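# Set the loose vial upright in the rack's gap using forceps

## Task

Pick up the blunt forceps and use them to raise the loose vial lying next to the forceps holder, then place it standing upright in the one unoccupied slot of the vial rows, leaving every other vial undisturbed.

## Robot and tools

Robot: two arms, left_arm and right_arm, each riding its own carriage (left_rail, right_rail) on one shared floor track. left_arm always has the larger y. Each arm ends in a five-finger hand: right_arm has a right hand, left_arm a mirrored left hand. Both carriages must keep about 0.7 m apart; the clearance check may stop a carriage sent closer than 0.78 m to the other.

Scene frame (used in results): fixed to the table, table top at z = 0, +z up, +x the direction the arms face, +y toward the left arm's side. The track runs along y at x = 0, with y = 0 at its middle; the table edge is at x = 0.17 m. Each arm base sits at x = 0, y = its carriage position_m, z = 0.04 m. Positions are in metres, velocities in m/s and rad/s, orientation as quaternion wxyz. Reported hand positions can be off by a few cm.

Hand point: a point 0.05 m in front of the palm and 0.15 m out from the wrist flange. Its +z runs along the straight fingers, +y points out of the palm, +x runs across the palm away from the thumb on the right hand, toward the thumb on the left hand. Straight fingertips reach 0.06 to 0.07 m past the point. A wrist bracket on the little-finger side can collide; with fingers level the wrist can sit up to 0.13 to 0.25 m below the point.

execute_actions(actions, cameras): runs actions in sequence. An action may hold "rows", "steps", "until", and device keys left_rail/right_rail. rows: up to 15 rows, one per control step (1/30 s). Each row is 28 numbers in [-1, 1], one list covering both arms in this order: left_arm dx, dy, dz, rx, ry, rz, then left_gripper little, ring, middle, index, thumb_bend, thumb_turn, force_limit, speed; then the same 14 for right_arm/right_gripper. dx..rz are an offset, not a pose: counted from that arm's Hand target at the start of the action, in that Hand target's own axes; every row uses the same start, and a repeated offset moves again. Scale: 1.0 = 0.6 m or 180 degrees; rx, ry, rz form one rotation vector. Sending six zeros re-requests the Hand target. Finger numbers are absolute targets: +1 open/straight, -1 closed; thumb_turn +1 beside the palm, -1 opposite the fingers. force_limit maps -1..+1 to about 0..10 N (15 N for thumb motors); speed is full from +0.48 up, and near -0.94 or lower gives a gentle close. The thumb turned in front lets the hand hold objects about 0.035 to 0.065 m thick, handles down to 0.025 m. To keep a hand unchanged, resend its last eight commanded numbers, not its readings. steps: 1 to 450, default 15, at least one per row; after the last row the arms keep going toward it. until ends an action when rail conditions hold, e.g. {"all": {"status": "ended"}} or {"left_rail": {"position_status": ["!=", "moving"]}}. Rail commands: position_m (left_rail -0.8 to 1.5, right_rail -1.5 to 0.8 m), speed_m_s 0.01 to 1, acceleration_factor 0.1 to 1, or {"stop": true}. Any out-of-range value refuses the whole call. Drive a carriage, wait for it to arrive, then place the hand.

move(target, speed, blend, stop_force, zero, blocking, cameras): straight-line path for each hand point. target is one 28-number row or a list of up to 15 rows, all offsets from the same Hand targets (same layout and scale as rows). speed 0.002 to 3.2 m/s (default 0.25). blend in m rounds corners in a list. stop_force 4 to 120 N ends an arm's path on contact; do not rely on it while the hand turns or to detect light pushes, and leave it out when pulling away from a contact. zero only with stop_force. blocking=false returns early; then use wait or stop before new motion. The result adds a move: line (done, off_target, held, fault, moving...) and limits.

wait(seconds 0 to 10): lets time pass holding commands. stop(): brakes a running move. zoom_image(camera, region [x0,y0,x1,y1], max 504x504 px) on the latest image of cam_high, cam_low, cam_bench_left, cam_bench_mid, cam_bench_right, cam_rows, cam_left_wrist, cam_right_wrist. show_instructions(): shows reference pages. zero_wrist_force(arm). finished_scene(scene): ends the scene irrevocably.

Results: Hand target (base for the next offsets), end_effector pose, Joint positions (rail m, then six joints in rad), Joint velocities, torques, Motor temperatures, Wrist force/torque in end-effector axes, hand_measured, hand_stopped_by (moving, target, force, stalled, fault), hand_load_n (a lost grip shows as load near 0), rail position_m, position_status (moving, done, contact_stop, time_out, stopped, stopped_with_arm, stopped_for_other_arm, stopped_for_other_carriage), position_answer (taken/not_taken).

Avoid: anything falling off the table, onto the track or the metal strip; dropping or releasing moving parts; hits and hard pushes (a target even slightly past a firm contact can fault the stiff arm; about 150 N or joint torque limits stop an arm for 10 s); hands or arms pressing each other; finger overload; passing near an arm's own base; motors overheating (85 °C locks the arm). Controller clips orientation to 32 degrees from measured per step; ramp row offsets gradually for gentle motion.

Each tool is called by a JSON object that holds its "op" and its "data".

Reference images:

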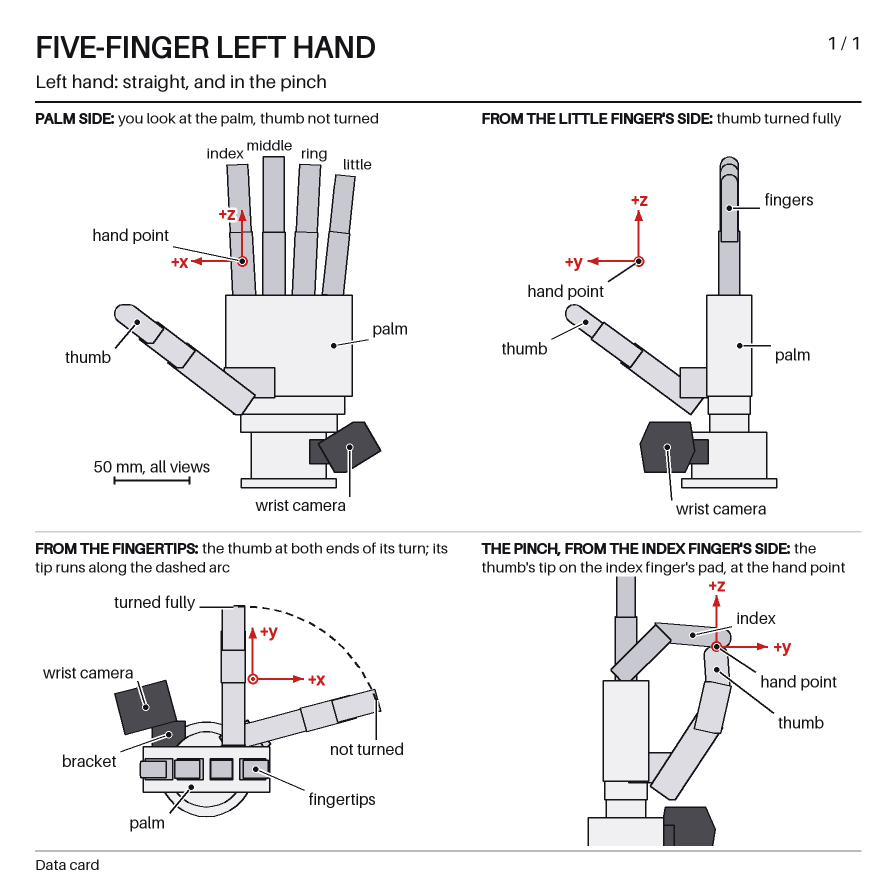

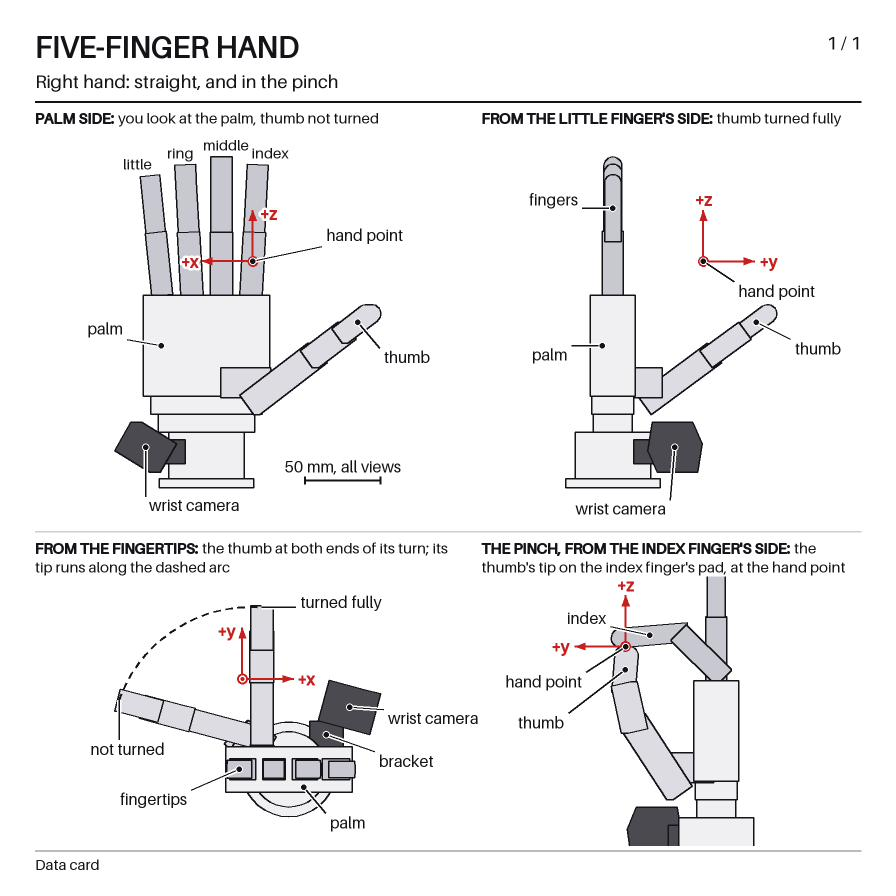

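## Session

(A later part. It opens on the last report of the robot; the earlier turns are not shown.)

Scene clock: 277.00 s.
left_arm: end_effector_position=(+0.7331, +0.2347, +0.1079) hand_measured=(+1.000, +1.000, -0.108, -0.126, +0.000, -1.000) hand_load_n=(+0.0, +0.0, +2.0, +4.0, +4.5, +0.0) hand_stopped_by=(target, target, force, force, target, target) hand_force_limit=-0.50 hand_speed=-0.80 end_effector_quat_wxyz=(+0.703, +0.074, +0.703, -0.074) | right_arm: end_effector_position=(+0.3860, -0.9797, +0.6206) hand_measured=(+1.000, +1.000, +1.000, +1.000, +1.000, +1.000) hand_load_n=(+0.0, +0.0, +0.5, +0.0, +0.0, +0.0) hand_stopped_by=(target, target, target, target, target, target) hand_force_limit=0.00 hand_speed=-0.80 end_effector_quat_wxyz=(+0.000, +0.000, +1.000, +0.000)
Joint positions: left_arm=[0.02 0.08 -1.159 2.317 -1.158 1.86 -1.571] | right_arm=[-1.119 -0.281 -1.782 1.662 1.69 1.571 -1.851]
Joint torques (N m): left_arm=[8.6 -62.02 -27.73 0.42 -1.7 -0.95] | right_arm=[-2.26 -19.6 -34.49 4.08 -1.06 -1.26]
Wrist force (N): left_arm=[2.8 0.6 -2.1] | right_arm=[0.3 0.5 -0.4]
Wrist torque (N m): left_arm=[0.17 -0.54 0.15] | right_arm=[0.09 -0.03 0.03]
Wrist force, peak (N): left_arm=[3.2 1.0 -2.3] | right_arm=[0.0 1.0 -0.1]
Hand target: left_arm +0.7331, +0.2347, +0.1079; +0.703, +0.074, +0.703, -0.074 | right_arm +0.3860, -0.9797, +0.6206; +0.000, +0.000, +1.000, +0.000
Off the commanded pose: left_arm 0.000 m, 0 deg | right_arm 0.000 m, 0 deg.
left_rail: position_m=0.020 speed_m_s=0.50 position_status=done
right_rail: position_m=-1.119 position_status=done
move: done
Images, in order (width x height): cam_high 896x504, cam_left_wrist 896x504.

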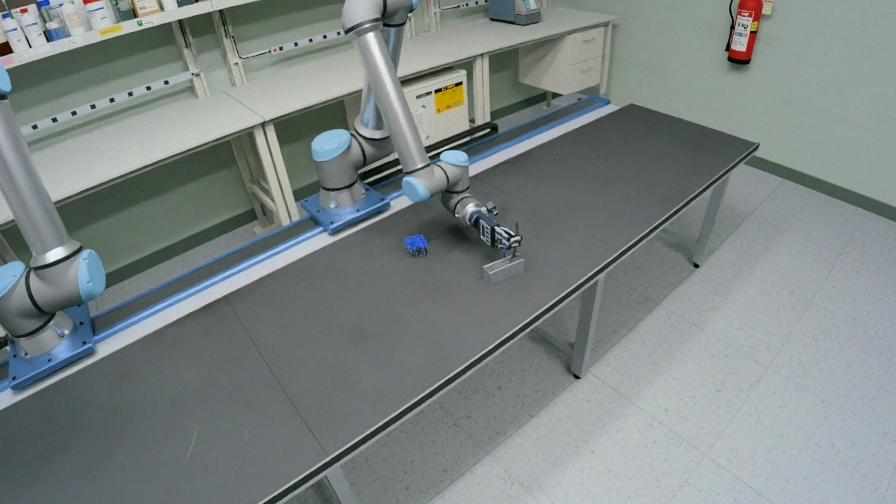

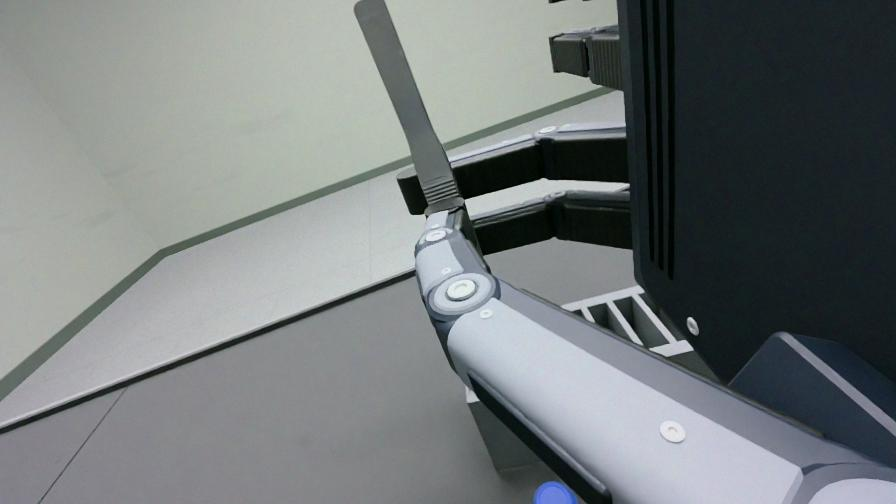

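{"op": "move", "data": {"target": [-0.15,0,0,0,0,0,1,1,-0.3,-0.3,0,-1,-0.5,-0.8,0,0,0,0,0,0,1,1,1,1,1,1,0,-0.8], "speed": 0.08, "cameras": ["cam_left_wrist","cam_high","cam_low","cam_bench_mid"]}}

{"op": "zoom_image", "data": {"camera": "cam_high", "region": [470, 190, 550, 270]}}

{"op": "zoom_image", "data": {"camera": "cam_low", "region": [510, 210, 600, 310]}}

{"op": "zoom_image", "data": {"camera": "cam_bench_mid", "region": [560, 260, 640, 360]}}

Scene clock: 280.77 s.
left_arm: end_effector_position=(+0.7331, +0.2348, +0.1979) hand_measured=(+1.000, +1.000, -0.108, -0.126, +0.000, -1.000) hand_load_n=(+0.0, +0.0, +2.0, +4.0, +4.5, +0.5) hand_stopped_by=(target, target, force, force, target, target) hand_force_limit=-0.50 hand_speed=-0.80 end_effector_quat_wxyz=(+0.703, +0.074, +0.703, -0.074) | right_arm: end_effector_position=(+0.3860, -0.9797, +0.6206) hand_measured=(+1.000, +1.000, +1.000, +1.000, +1.000, +1.000) hand_load_n=(+0.0, +0.0, +0.0, +0.0, +0.0, +0.0) hand_stopped_by=(target, target, target, target, target, target) hand_force_limit=0.00 hand_speed=-0.80 end_effector_quat_wxyz=(+0.000, +0.000, +1.000, +0.000)
Joint positions: left_arm=[0.02 0.08 -1.331 2.288 -0.957 1.86 -1.571] | right_arm=[-1.119 -0.281 -1.782 1.662 1.69 1.571 -1.851]
Joint torques (N m): left_arm=[0.75 -56.14 -36.59 0.17 2.4 1.18] | right_arm=[0.52 -17.52 -33.9 3.63 -0.12 -1.58]
Wrist force (N): left_arm=[2.9 0.5 -2.3] | right_arm=[-0.6 -0.1 0.0]
Wrist torque (N m): left_arm=[0.15 -0.53 0.20] | right_arm=[-0.02 0.09 -0.04]
Wrist force, peak (N): left_arm=[4.1 0.6 -1.9] | right_arm=[0.2 0.2 -0.9]
Hand target: left_arm +0.7331, +0.2347, +0.1979; +0.703, +0.074, +0.703, -0.074 | right_arm +0.3860, -0.9797, +0.6206; +0.000, +0.000, +1.000, +0.000
Off the commanded pose: left_arm 0.000 m, 0 deg | right_arm 0.000 m, 0 deg.
left_rail: position_m=0.020 speed_m_s=0.50 position_status=done
right_rail: position_m=-1.119 position_status=done
move: done
Images, in order (width x height): cam_high 896x504, cam_low 896x504, cam_bench_mid 896x504, cam_left_wrist 896x504.

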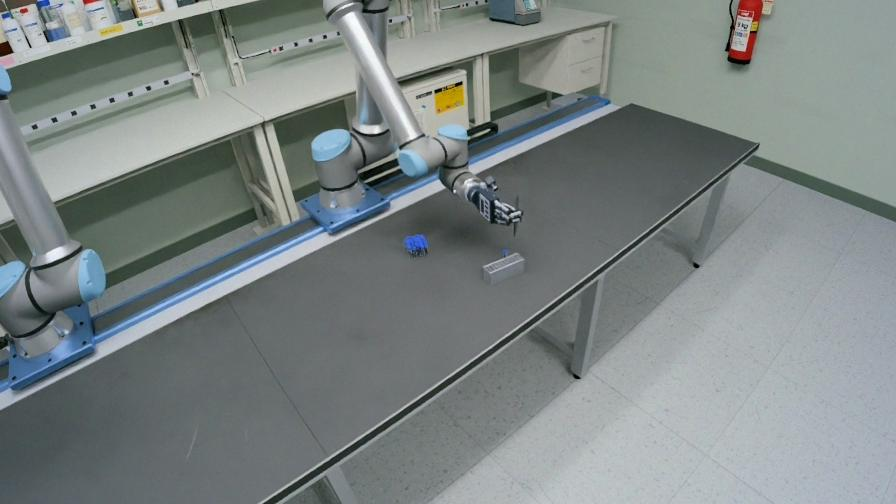

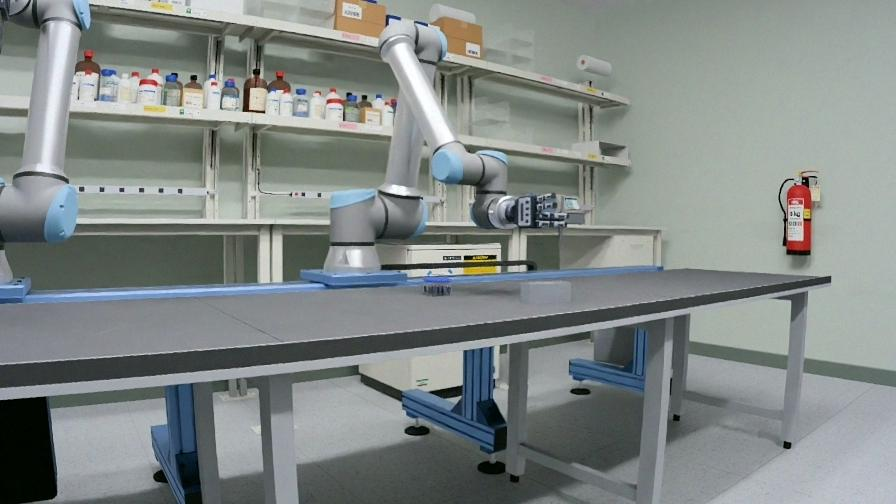

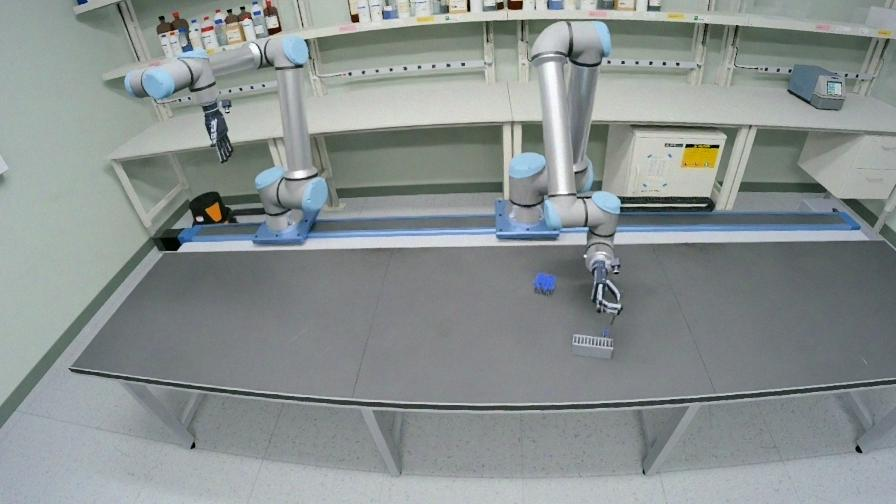

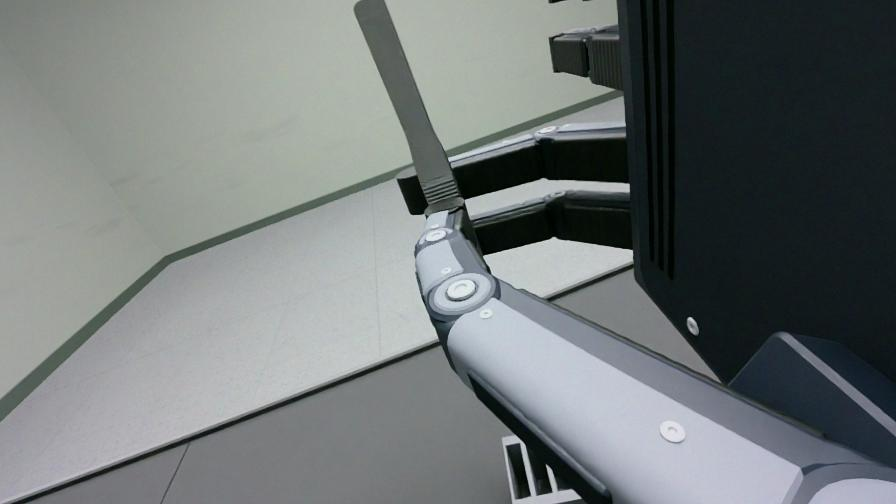

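Scaled by 6.300.

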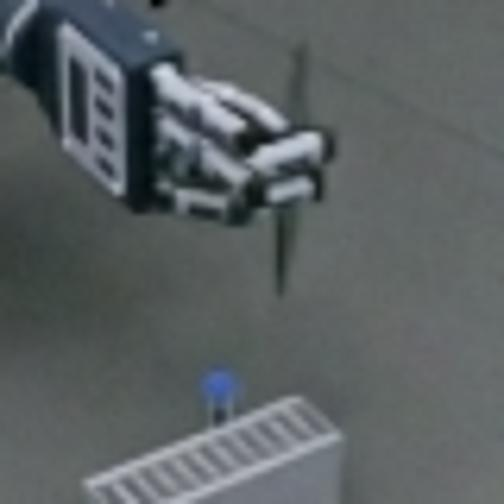

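Scaled by 5.040.

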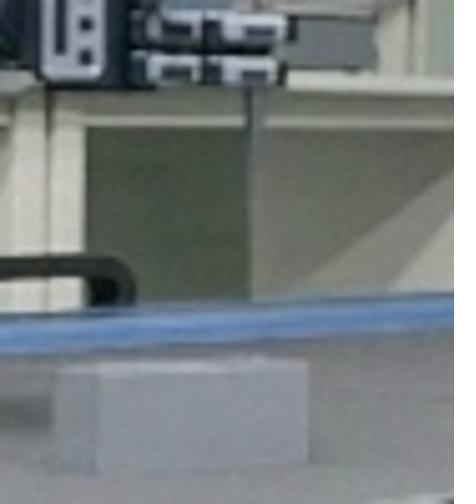

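Scaled by 5.040.

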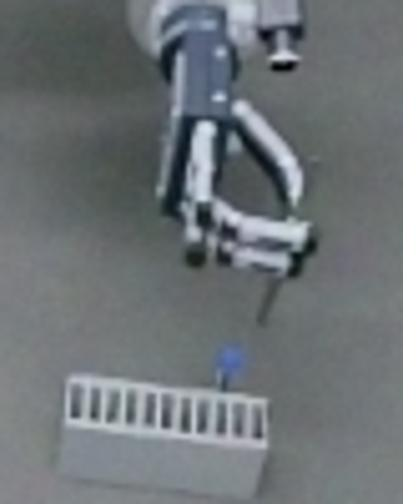

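{"op": "execute_actions", "data": {"actions": [{"right_rail":{"position_m":-0.85,"speed_m_s":0.4,"acceleration_factor":0.5},"steps":120,"until":{"right_rail":{"position_status":["!=","moving"]}}}]}}

{"op": "move", "data": {"target": [0,0,0,0,0,0,1,1,-0.3,-0.3,0,-1,-0.5,-0.8,-0.25,0.25,0.1,0,0,0.5,1,1,1,1,1,1,0,-0.8], "speed": 0.4}}

{"op": "move", "data": {"target": [0,0,0,0,0,0,1,1,-0.3,-0.3,0,-1,-0.5,-0.8,0.3,0.1,0.1,0,0.5,0,1,1,1,1,1,1,0,-0.8], "speed": 0.4, "cameras": ["cam_right_wrist","cam_high","cam_bench_mid"]}}

Scene clock: 308.90 s.
left_arm: end_effector_position=(+0.7331, +0.2347, +0.1979) hand_measured=(+1.000, +1.000, -0.108, -0.126, +0.000, -1.000) hand_load_n=(+0.0, +0.0, +2.0, +4.0, +4.5, +0.5) hand_stopped_by=(target, target, force, force, target, target) hand_force_limit=-0.50 hand_speed=-0.80 end_effector_quat_wxyz=(+0.703, +0.074, +0.703, -0.074) | right_arm: end_effector_position=(+0.3860, -0.7109, +0.6206) hand_measured=(+1.000, +1.000, +1.000, +1.000, +1.000, +1.000) hand_load_n=(+0.0, +0.0, +0.0, +0.0, +0.0, +0.0) hand_stopped_by=(target, target, target, target, target, target) hand_force_limit=0.00 hand_speed=-0.80 end_effector_quat_wxyz=(+0.000, +0.000, +1.000, +0.000)
Joint positions: left_arm=[0.02 0.08 -1.331 2.288 -0.957 1.86 -1.571] | right_arm=[-0.85 -0.281 -1.782 1.662 1.69 1.571 -1.851]
Joint torques (N m): left_arm=[-4.63 -55.15 -36.95 0.33 2.44 1.34] | right_arm=[-1.29 -19.06 -33.63 3.56 -0.32 -1.24]
Wrist force (N): left_arm=[2.8 0.4 -2.2] | right_arm=[-0.1 -0.1 -0.2]
Wrist torque (N m): left_arm=[0.14 -0.52 0.21] | right_arm=[-0.01 0.01 -0.01]
Wrist force, peak (N): left_arm=[3.5 0.6 -2.1] | right_arm=[-0.4 1.1 -0.3]
Hand target: left_arm +0.7331, +0.2347, +0.1979; +0.703, +0.074, +0.703, -0.074 | right_arm +0.3860, -0.7109, +0.6206; +0.000, +0.000, +1.000, +0.000
Off the commanded pose: left_arm 0.000 m, 0 deg | right_arm 0.000 m, 0 deg.
left_rail: position_m=0.020 speed_m_s=0.50 position_status=done
right_rail: position_m=-0.850 speed_m_s=0.40 position_status=done

Scene clock: 311.57 s.
left_arm: end_effector_position=(+0.7331, +0.2347, +0.1979) hand_measured=(+1.000, +1.000, -0.108, -0.126, +0.000, -1.000) hand_load_n=(+0.0, +0.0, +2.5, +4.0, +4.5, +0.5) hand_stopped_by=(target, target, force, force, target, target) hand_force_limit=-0.50 hand_speed=-0.80 end_effector_quat_wxyz=(+0.703, +0.074, +0.703, -0.074) | right_arm: end_effector_position=(+0.5360, -0.5609, +0.5607) hand_measured=(+1.000, +1.000, +1.000, +1.000, +1.000, +1.000) hand_load_n=(+0.0, +0.0, +0.0, +0.0, +0.0, +0.0) hand_stopped_by=(target, target, target, target, target, target) hand_force_limit=0.00 hand_speed=-0.80 end_effector_quat_wxyz=(+0.000, +0.707, +0.707, +0.000)
Joint positions: left_arm=[0.02 0.08 -1.331 2.288 -0.957 1.86 -1.571] | right_arm=[-0.85 0.283 -1.416 1.413 1.574 1.571 0.283]
Joint torques (N m): left_arm=[-5.62 -55.46 -35.9 0.3 2.48 1.46] | right_arm=[15.56 -28.34 -42.11 7 3.05 2.07]
Wrist force (N): left_arm=[2.9 0.5 -1.8] | right_arm=[0.3 -0.4 -0.1]
Wrist torque (N m): left_arm=[0.14 -0.51 0.20] | right_arm=[-0.03 -0.02 -0.13]
Wrist force, peak (N): left_arm=[3.4 0.9 -2.5] | right_arm=[1.4 -0.1 -0.6]
Hand target: left_arm +0.7331, +0.2347, +0.1979; +0.703, +0.074, +0.703, -0.074 | right_arm +0.5360, -0.5609, +0.5606; +0.000, +0.707, +0.707, +0.000
Off the commanded pose: left_arm 0.000 m, 0 deg | right_arm 0.000 m, 0 deg.
left_rail: position_m=0.020 speed_m_s=0.50 position_status=done
right_rail: position_m=-0.850 speed_m_s=0.40 position_status=done
move: done

Scene clock: 314.37 s.
left_arm: end_effector_position=(+0.7331, +0.2347, +0.1979) hand_measured=(+1.000, +1.000, -0.108, -0.126, +0.000, -1.000) hand_load_n=(+0.0, +0.0, +2.0, +4.5, +4.5, +0.5) hand_stopped_by=(target, target, force, force, target, target) hand_force_limit=-0.50 hand_speed=-0.80 end_effector_quat_wxyz=(+0.703, +0.074, +0.703, -0.074) | right_arm: end_effector_position=(+0.5961, -0.3819, +0.5005) hand_measured=(+1.000, +1.000, +1.000, +1.000, +1.000, +1.000) hand_load_n=(+0.0, +0.0, +0.0, +0.0, +0.0, +0.0) hand_stopped_by=(target, target, target, target, target, target) hand_force_limit=0.00 hand_speed=-0.80 end_effector_quat_wxyz=(+0.510, -0.490, -0.512, -0.488)
Joint positions: left_arm=[0.02 0.08 -1.331 2.288 -0.957 1.86 -1.571] | right_arm=[-0.85 0.044 -1.299 1.769 0.935 0.004 0.167]
Joint torques (N m): left_arm=[-4.85 -56.35 -36.11 0.27 2.38 1.29] | right_arm=[15.66 -72.33 -38.36 0.55 -4.74 2.71]
Wrist force (N): left_arm=[3.0 0.4 -2.1] | right_arm=[1.5 0.0 0.0]
Wrist torque (N m): left_arm=[0.14 -0.54 0.21] | right_arm=[0.13 -0.55 -0.16]
Wrist force, peak (N): left_arm=[3.5 0.7 -2.1] | right_arm=[1.7 0.0 0.6]
Hand target: left_arm +0.7331, +0.2347, +0.1979; +0.703, +0.074, +0.703, -0.074 | right_arm +0.5960, -0.3809, +0.5006; +0.500, -0.500, -0.500, -0.500
Off the commanded pose: left_arm 0.000 m, 0 deg | right_arm 0.001 m, 3 deg.
left_rail: position_m=0.020 speed_m_s=0.50 position_status=done
right_rail: position_m=-0.850 speed_m_s=0.40 position_status=done
move: off_target (right_arm)
Images, in order (width x height): cam_high 896x504, cam_bench_mid 896x504, cam_right_wrist 896x504.

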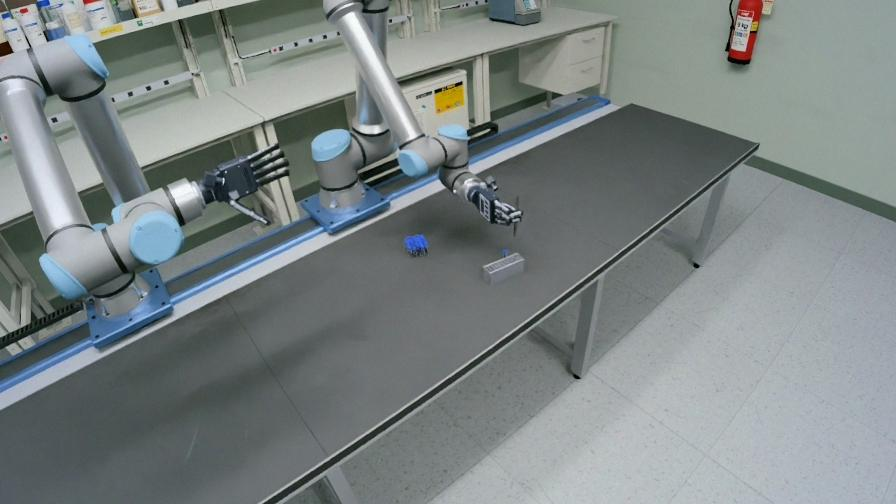

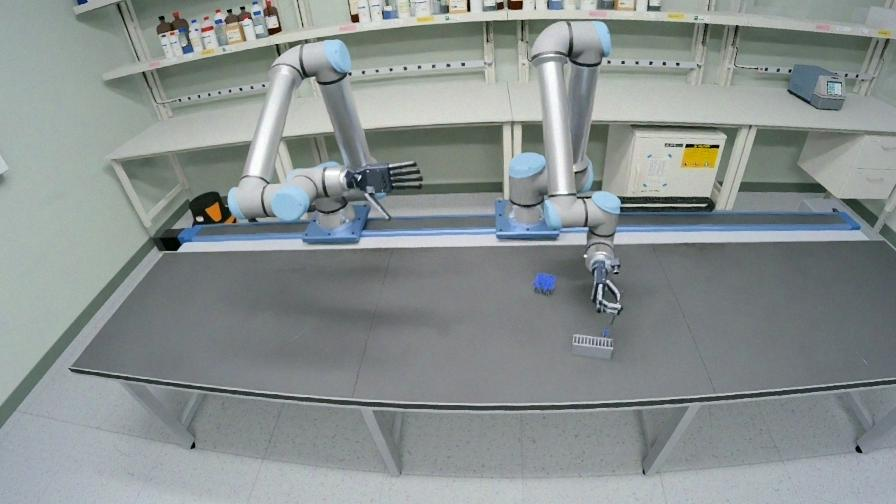

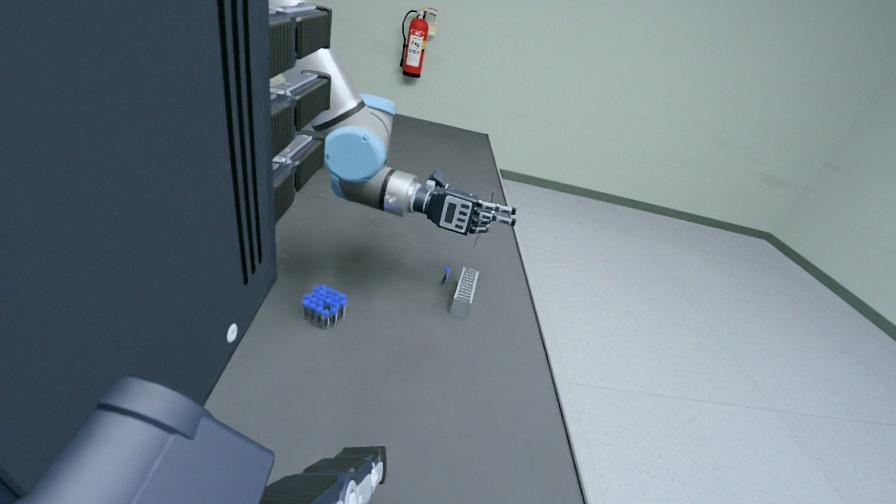

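{"op": "move", "data": {"target": [0,0,0,0,0,0,1,1,-0.3,-0.3,0,-1,-0.5,-0.8,-0.3675,0.1067,0.518,0,0,0,1,1,1,1,1,1,0,-0.8], "speed": 0.3, "cameras": ["cam_right_wrist","cam_high"]}}

{"op": "zoom_image", "data": {"camera": "cam_right_wrist", "region": [380, 120, 620, 360]}}

Scene clock: 323.53 s.
left_arm: end_effector_position=(+0.7331, +0.2347, +0.1979) hand_measured=(+1.000, +1.000, -0.108, -0.126, +0.000, -1.000) hand_load_n=(+0.0, +0.0, +2.0, +4.0, +4.5, +0.0) hand_stopped_by=(target, target, force, force, target, target) hand_force_limit=-0.50 hand_speed=-0.80 end_effector_quat_wxyz=(+0.703, +0.074, +0.703, -0.074) | right_arm: end_effector_position=(+0.6600, -0.0701, +0.2801) hand_measured=(+1.000, +1.000, +1.000, +1.000, +1.000, +1.000) hand_load_n=(+0.0, +0.0, +0.0, +0.0, +0.0, +0.5) hand_stopped_by=(target, target, target, target, target, target) hand_force_limit=0.00 hand_speed=-0.80 end_effector_quat_wxyz=(+0.500, -0.500, -0.500, -0.500)
Joint positions: left_arm=[0.02 0.08 -1.331 2.288 -0.957 1.86 -1.571] | right_arm=[-0.85 0.485 -1.061 1.664 -0.604 0.485 1.571]
Joint torques (N m): left_arm=[-4.3 -55.27 -36.34 0.05 2.49 1.26] | right_arm=[15.06 -94.48 -24.74 -4.39 2.88 2.38]
Wrist force (N): left_arm=[2.9 0.5 -2.1] | right_arm=[1.3 0.0 -0.1]
Wrist torque (N m): left_arm=[0.14 -0.51 0.20] | right_arm=[0.13 -0.53 -0.14]
Wrist force, peak (N): left_arm=[3.3 0.7 -2.5] | right_arm=[2.7 -0.5 -0.8]
Hand target: left_arm +0.7331, +0.2347, +0.1979; +0.703, +0.074, +0.703, -0.074 | right_arm +0.6600, -0.0701, +0.2801; +0.500, -0.500, -0.500, -0.500
Off the commanded pose: left_arm 0.000 m, 0 deg | right_arm 0.000 m, 0 deg.
left_rail: position_m=0.020 speed_m_s=0.50 position_status=done
right_rail: position_m=-0.850 speed_m_s=0.40 position_status=done
move: done
Images, in order (width x height): cam_high 896x504, cam_right_wrist 896x504.

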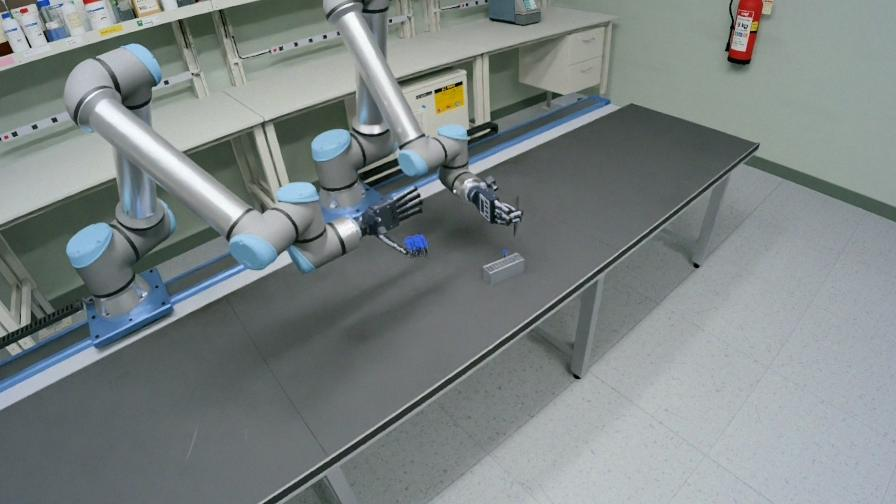

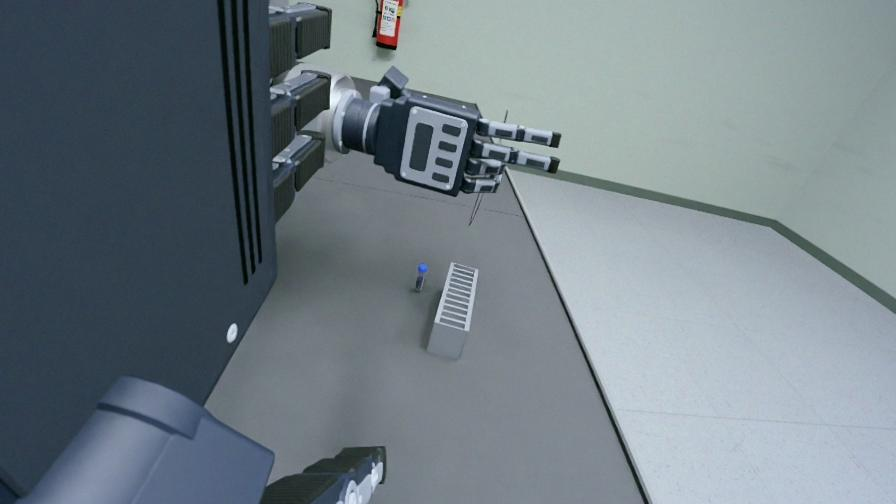

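Scaled by 2.100.

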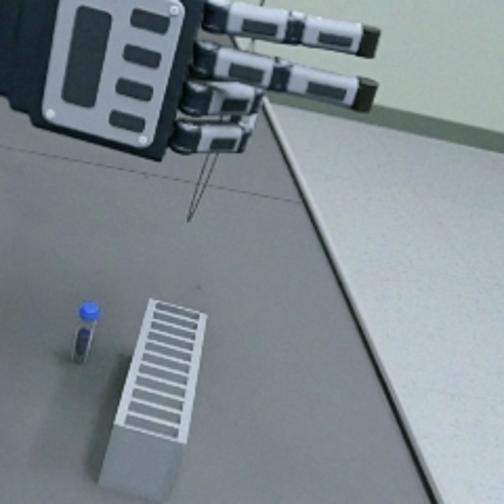

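{"op": "execute_actions", "data": {"actions": [{"rows":[[0,0,0,0,0,0,1,1,-0.04,-0.06,0,-1,-0.5,-0.8,0,0,0,0,0,0,1,1,1,1,1,1,0,-0.8]],"steps":20}], "cameras": ["cam_right_wrist"]}}

{"op": "zoom_image", "data": {"camera": "cam_right_wrist", "region": [400, 120, 560, 300]}}

Scene clock: 327.67 s.
left_arm: end_effector_position=(+0.7331, +0.2347, +0.1979) hand_measured=(+1.000, +1.000, -0.040, -0.060, +0.000, -1.000) hand_load_n=(+0.0, +0.0, +0.0, +1.0, +1.0, +0.0) hand_stopped_by=(target, target, target, target, target, target) hand_force_limit=-0.50 hand_speed=-0.80 end_effector_quat_wxyz=(+0.703, +0.074, +0.703, -0.074) | right_arm: end_effector_position=(+0.6600, -0.0701, +0.2801) hand_measured=(+1.000, +1.000, +1.000, +1.000, +1.000, +1.000) hand_load_n=(+0.0, +0.0, +0.0, +0.0, +0.0, +0.0) hand_stopped_by=(target, target, target, target, target, target) hand_force_limit=0.00 hand_speed=-0.80 end_effector_quat_wxyz=(+0.500, -0.500, -0.500, -0.500)
Joint positions: left_arm=[0.02 0.08 -1.331 2.288 -0.957 1.86 -1.571] | right_arm=[-0.85 0.485 -1.061 1.665 -0.604 0.485 1.571]
Joint torques (N m): left_arm=[-4.75 -55.36 -35.69 0.05 2.29 1.32] | right_arm=[15.28 -93.49 -26.1 -4.32 3.08 2.76]
Wrist force (N): left_arm=[3.4 0.5 -1.9] | right_arm=[0.9 0.2 0.4]
Wrist torque (N m): left_arm=[0.12 -0.58 0.23] | right_arm=[0.12 -0.49 -0.15]
Wrist force, peak (N): left_arm=[3.3 0.5 -2.3] | right_arm=[2.0 0.1 0.3]
Hand target: left_arm +0.7331, +0.2347, +0.1979; +0.703, +0.074, +0.703, -0.074 | right_arm +0.6600, -0.0701, +0.2801; +0.500, -0.500, -0.500, -0.500
Off the commanded pose: left_arm 0.000 m, 0 deg | right_arm 0.000 m, 0 deg.
left_rail: position_m=0.020 speed_m_s=0.50 position_status=done
right_rail: position_m=-0.850 speed_m_s=0.40 position_status=done
Images, in order (width x height): cam_right_wrist 896x504.

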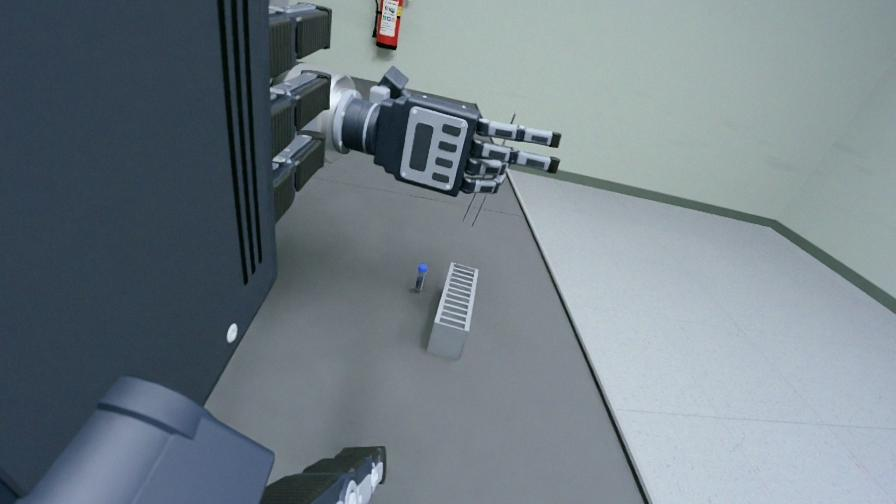

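Scaled by 2.800.

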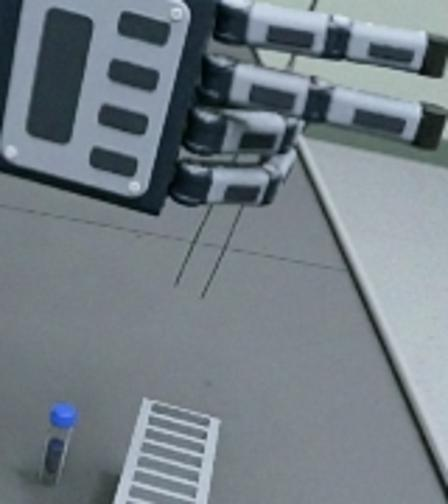

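{"op": "move", "data": {"target": [0.1,-0.0184,-0.0864,0,0,0,1,1,-0.04,-0.06,0,-1,-0.5,-0.8,0,0,0,0,0,0,1,1,1,1,1,1,0,-0.8], "speed": 0.12, "cameras": ["cam_right_wrist","cam_left_wrist","cam_bench_left","cam_bench_mid"]}}

{"op": "zoom_image", "data": {"camera": "cam_right_wrist", "region": [380, 140, 540, 260]}}

{"op": "zoom_image", "data": {"camera": "cam_left_wrist", "region": [380, 80, 700, 300]}}

Scene clock: 338.37 s.
left_arm: end_effector_position=(+0.6801, +0.2347, +0.1380) hand_measured=(+1.000, +1.000, -0.040, -0.060, +0.000, -1.000) hand_load_n=(+0.0, +0.0, -0.5, +1.0, +1.0, -0.5) hand_stopped_by=(target, target, target, target, target, target) hand_force_limit=-0.50 hand_speed=-0.80 end_effector_quat_wxyz=(+0.703, +0.074, +0.703, -0.074) | right_arm: end_effector_position=(+0.6600, -0.0701, +0.2801) hand_measured=(+1.000, +1.000, +1.000, +1.000, +1.000, +1.000) hand_load_n=(+0.0, +0.0, +0.0, +0.0, +0.0, +0.0) hand_stopped_by=(target, target, target, target, target, target) hand_force_limit=0.00 hand_speed=-0.80 end_effector_quat_wxyz=(+0.500, -0.500, -0.500, -0.500)
Joint positions: left_arm=[0.02 0.09 -1.271 2.403 -1.132 1.87 -1.571] | right_arm=[-0.85 0.485 -1.061 1.665 -0.604 0.485 1.571]
Joint torques (N m): left_arm=[11.16 -32.93 -13.87 -3.93 3.09 -2.48] | right_arm=[13.42 -95.94 -26.24 -4.21 3.29 2.65]
Wrist force (N): left_arm=[3.0 0.2 -2.3] | right_arm=[1.0 0.2 0.1]
Wrist torque (N m): left_arm=[0.11 -0.54 0.11] | right_arm=[0.15 -0.48 -0.15]
Wrist force, peak (N): left_arm=[3.5 0.3 -2.9] | right_arm=[1.7 0.2 0.9]
Hand target: left_arm +0.6801, +0.2347, +0.1379; +0.703, +0.074, +0.703, -0.074 | right_arm +0.6600, -0.0701, +0.2801; +0.500, -0.500, -0.500, -0.500
Off the commanded pose: left_arm 0.000 m, 0 deg | right_arm 0.000 m, 0 deg.
left_rail: position_m=0.020 speed_m_s=0.50 position_status=done
right_rail: position_m=-0.850 speed_m_s=0.40 position_status=done
move: done
Images, in order (width x height): cam_bench_left 896x504, cam_bench_mid 896x504, cam_left_wrist 896x504, cam_right_wrist 896x504.

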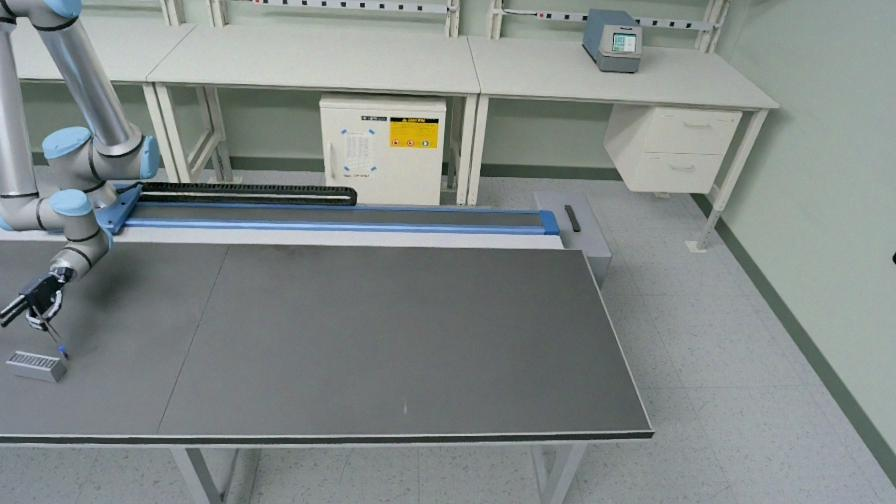

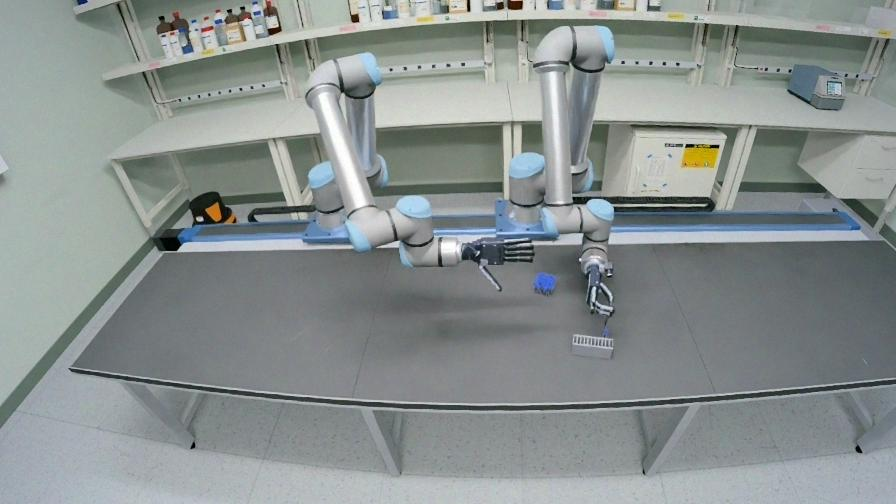

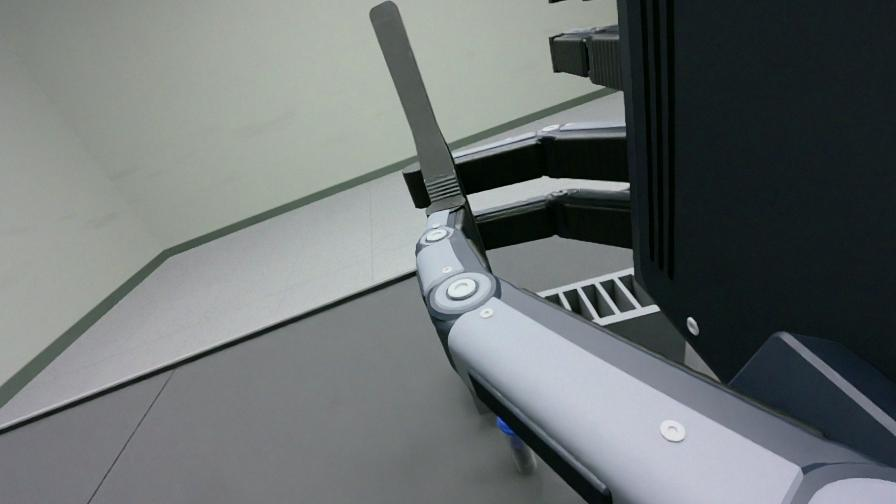

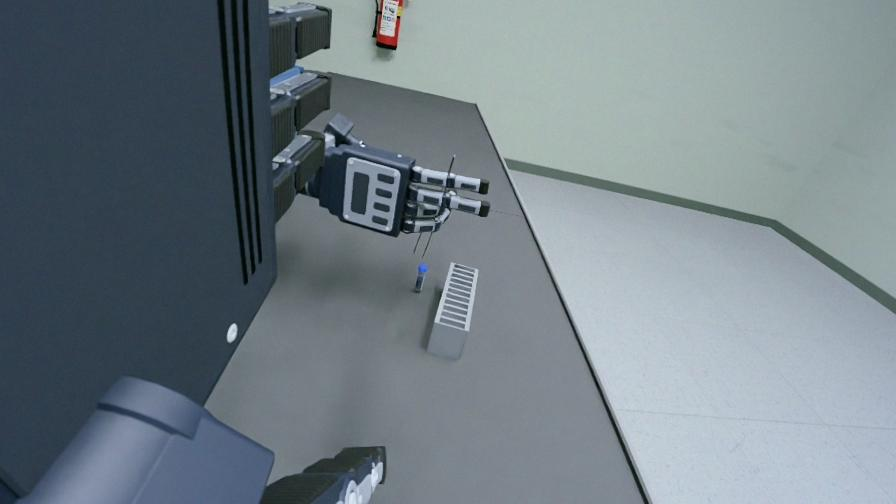

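Scaled by 3.150.

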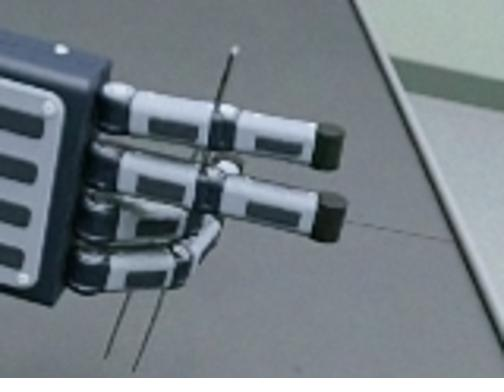

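Scaled by 1.575.

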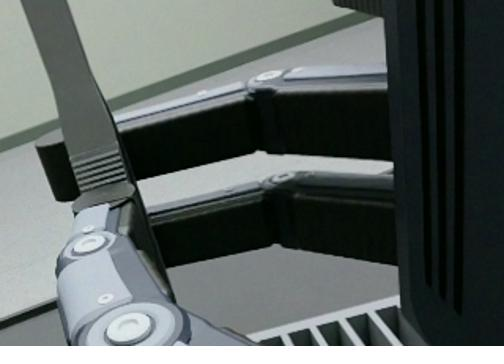

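{"op": "zoom_image", "data": {"camera": "cam_right_wrist", "region": [390, 220, 480, 310]}}

Scaled by 5.600.

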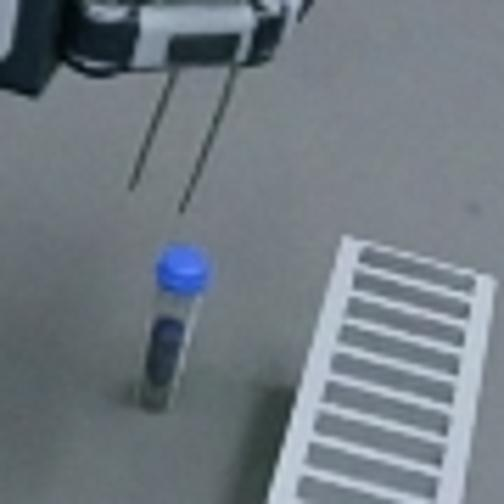

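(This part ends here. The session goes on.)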